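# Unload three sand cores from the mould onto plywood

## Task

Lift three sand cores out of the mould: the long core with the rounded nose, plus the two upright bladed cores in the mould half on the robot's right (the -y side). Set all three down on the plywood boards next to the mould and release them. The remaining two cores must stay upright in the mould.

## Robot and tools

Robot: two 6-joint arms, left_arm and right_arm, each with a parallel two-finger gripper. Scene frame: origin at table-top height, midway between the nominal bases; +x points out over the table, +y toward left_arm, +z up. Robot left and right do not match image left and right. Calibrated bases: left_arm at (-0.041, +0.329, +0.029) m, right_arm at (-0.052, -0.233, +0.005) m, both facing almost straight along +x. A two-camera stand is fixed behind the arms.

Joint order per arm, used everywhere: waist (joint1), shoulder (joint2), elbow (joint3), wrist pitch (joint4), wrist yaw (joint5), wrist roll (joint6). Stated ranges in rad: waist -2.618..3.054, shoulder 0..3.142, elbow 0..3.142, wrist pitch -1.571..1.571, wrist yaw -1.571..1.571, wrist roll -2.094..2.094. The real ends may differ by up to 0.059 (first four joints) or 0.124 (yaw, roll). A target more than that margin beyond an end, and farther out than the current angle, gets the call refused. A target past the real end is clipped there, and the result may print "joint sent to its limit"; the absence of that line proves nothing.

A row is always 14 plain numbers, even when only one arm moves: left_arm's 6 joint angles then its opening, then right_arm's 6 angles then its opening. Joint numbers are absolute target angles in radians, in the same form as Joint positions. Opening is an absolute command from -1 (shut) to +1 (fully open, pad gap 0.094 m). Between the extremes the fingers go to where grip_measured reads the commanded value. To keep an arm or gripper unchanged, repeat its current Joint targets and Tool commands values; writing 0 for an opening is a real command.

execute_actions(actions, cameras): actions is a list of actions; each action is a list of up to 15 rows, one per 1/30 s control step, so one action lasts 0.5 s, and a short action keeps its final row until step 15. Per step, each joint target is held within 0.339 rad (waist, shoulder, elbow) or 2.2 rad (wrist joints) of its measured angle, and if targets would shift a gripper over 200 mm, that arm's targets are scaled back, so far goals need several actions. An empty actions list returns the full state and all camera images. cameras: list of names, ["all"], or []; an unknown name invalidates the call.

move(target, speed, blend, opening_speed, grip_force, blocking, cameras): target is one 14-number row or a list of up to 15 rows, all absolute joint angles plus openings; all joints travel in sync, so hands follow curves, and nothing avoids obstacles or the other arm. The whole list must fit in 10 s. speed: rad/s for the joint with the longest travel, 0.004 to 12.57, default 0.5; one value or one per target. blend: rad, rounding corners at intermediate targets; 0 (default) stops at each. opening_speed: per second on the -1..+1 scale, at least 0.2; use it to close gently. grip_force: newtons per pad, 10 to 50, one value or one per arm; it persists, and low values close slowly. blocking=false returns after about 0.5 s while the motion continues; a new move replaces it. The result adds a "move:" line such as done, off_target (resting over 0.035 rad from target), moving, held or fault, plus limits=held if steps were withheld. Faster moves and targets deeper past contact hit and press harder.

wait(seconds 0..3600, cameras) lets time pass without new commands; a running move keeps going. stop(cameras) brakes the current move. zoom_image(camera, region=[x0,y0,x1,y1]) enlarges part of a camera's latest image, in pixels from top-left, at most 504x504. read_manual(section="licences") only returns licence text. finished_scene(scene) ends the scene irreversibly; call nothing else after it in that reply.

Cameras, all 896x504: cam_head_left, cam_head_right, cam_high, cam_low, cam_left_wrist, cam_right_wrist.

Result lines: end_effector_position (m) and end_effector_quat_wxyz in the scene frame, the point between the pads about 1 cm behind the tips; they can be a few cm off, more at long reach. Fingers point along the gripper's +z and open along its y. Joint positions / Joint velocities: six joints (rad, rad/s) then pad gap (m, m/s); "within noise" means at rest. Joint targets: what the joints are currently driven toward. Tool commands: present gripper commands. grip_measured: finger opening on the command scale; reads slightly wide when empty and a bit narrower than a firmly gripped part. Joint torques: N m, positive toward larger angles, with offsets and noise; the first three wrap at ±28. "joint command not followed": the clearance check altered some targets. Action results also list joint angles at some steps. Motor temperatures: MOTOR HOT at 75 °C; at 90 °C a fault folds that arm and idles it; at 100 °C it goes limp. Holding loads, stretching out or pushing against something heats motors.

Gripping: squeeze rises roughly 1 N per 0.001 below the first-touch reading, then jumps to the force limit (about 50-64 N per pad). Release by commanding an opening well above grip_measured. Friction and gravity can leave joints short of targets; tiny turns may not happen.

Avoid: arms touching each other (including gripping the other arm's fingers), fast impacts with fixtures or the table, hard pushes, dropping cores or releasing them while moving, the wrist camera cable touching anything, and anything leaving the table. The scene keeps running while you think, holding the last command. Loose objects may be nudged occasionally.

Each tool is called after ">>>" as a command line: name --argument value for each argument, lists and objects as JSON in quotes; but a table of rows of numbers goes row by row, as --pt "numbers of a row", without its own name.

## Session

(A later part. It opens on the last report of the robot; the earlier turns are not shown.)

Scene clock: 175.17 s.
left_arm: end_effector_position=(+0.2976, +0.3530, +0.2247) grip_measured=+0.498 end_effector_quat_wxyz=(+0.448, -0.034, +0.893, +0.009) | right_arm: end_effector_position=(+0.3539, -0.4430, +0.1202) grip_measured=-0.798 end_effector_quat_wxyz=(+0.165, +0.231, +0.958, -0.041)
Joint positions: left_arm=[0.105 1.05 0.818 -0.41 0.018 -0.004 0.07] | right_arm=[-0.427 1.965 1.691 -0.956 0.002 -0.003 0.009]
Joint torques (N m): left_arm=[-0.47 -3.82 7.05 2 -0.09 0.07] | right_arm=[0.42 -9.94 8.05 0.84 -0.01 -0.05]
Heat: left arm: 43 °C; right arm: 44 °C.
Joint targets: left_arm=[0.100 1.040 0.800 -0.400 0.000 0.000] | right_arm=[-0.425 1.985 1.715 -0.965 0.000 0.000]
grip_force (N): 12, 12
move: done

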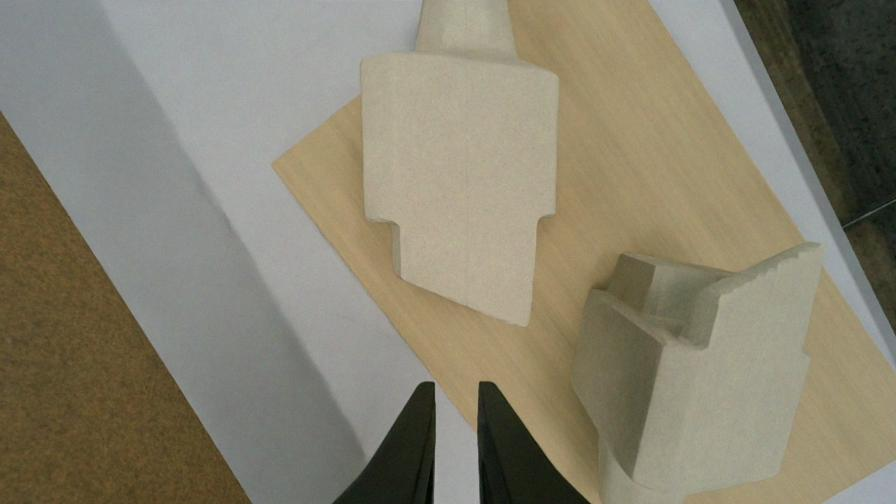

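>>> move --target '[0.1,1.04,0.8,-0.4,0.018,0,0.5,-0.35,1.5,1.5,-0.8,0,0,-0.8]' --cameras '["cam_right_wrist","cam_low","cam_head_right","cam_head_left"]'

>>> zoom_image --camera "cam_low" --region '[290, 200, 550, 310]'

>>> zoom_image --camera "cam_head_left" --region '[40, 220, 200, 420]'

Scene clock: 181.77 s.
left_arm: end_effector_position=(+0.2976, +0.3530, +0.2247) grip_measured=+0.498 end_effector_quat_wxyz=(+0.448, -0.034, +0.893, +0.009) | right_arm: end_effector_position=(+0.3330, -0.3986, +0.2598) grip_measured=-0.798 end_effector_quat_wxyz=(+0.358, +0.186, +0.912, -0.075)
Joint positions: left_arm=[0.105 1.05 0.818 -0.41 0.018 -0.004 0.07] | right_arm=[-0.355 1.512 1.509 -0.819 0.002 -0.003 0.009]
Joint torques (N m): left_arm=[-0.57 -3.77 7.02 1.99 0.1 0.05] | right_arm=[0.76 -8.81 5.76 1.65 -0.01 -0.05]
Heat: left arm: 42 °C; right arm: 44 °C.
Joint targets: left_arm=[0.100 1.040 0.800 -0.400 0.018 0.000] | right_arm=[-0.350 1.500 1.500 -0.800 0.000 0.000]
grip_force (N): 12, 12
move: done
Images, in order (width x height): cam_head_left 896x504, cam_head_right 896x504, cam_low 896x504, cam_right_wrist 896x504.

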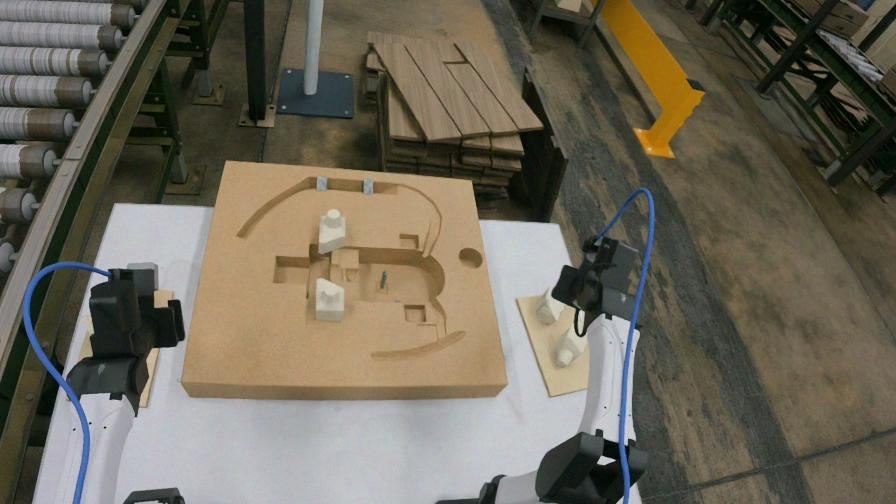

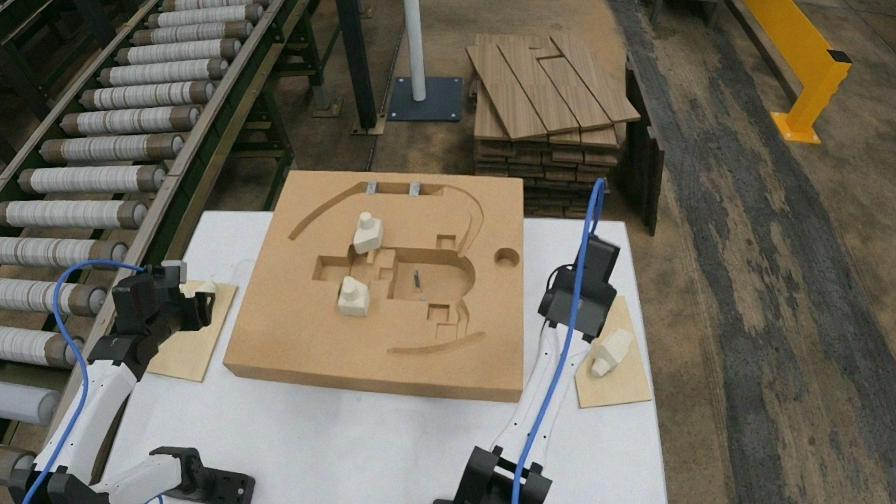

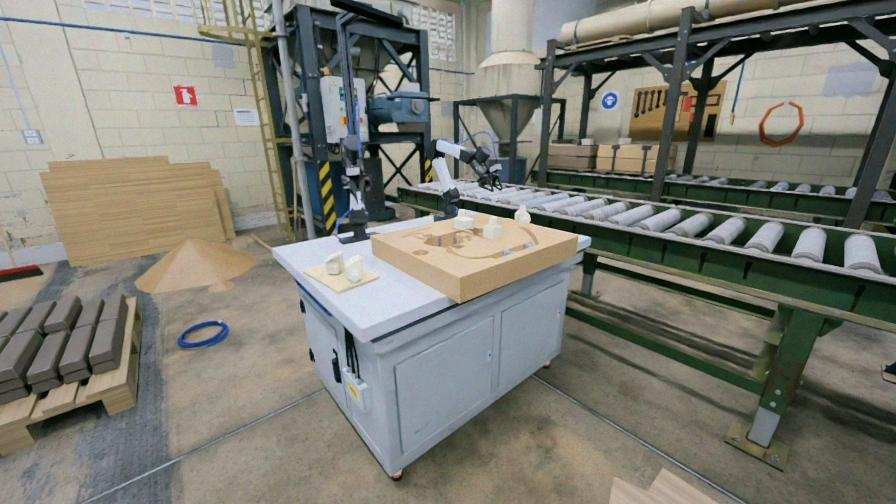

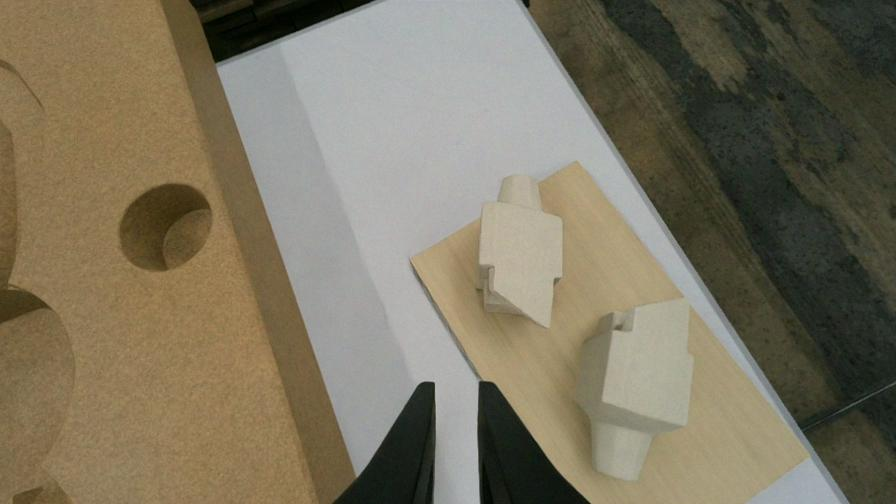

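Scaled by 1.938 from the camera's image (finer frame: 1280x720).

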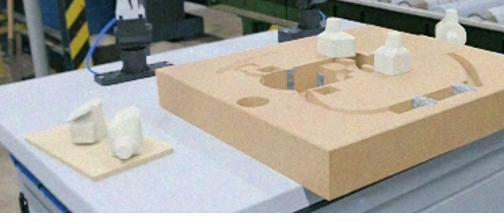

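Scaled by 2.520 from the camera's image (finer frame: 1280x720).

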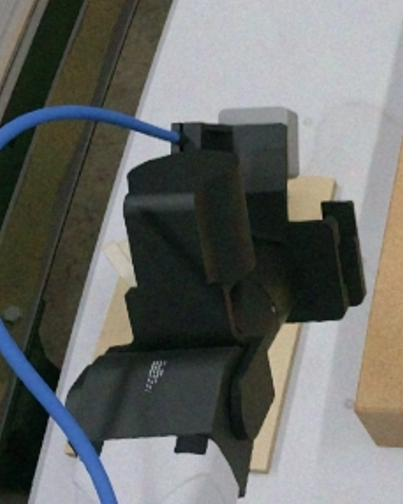

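All three cores are on the boards and released.

>>> finished_scene --scene 2

The scene is finished: the task was done.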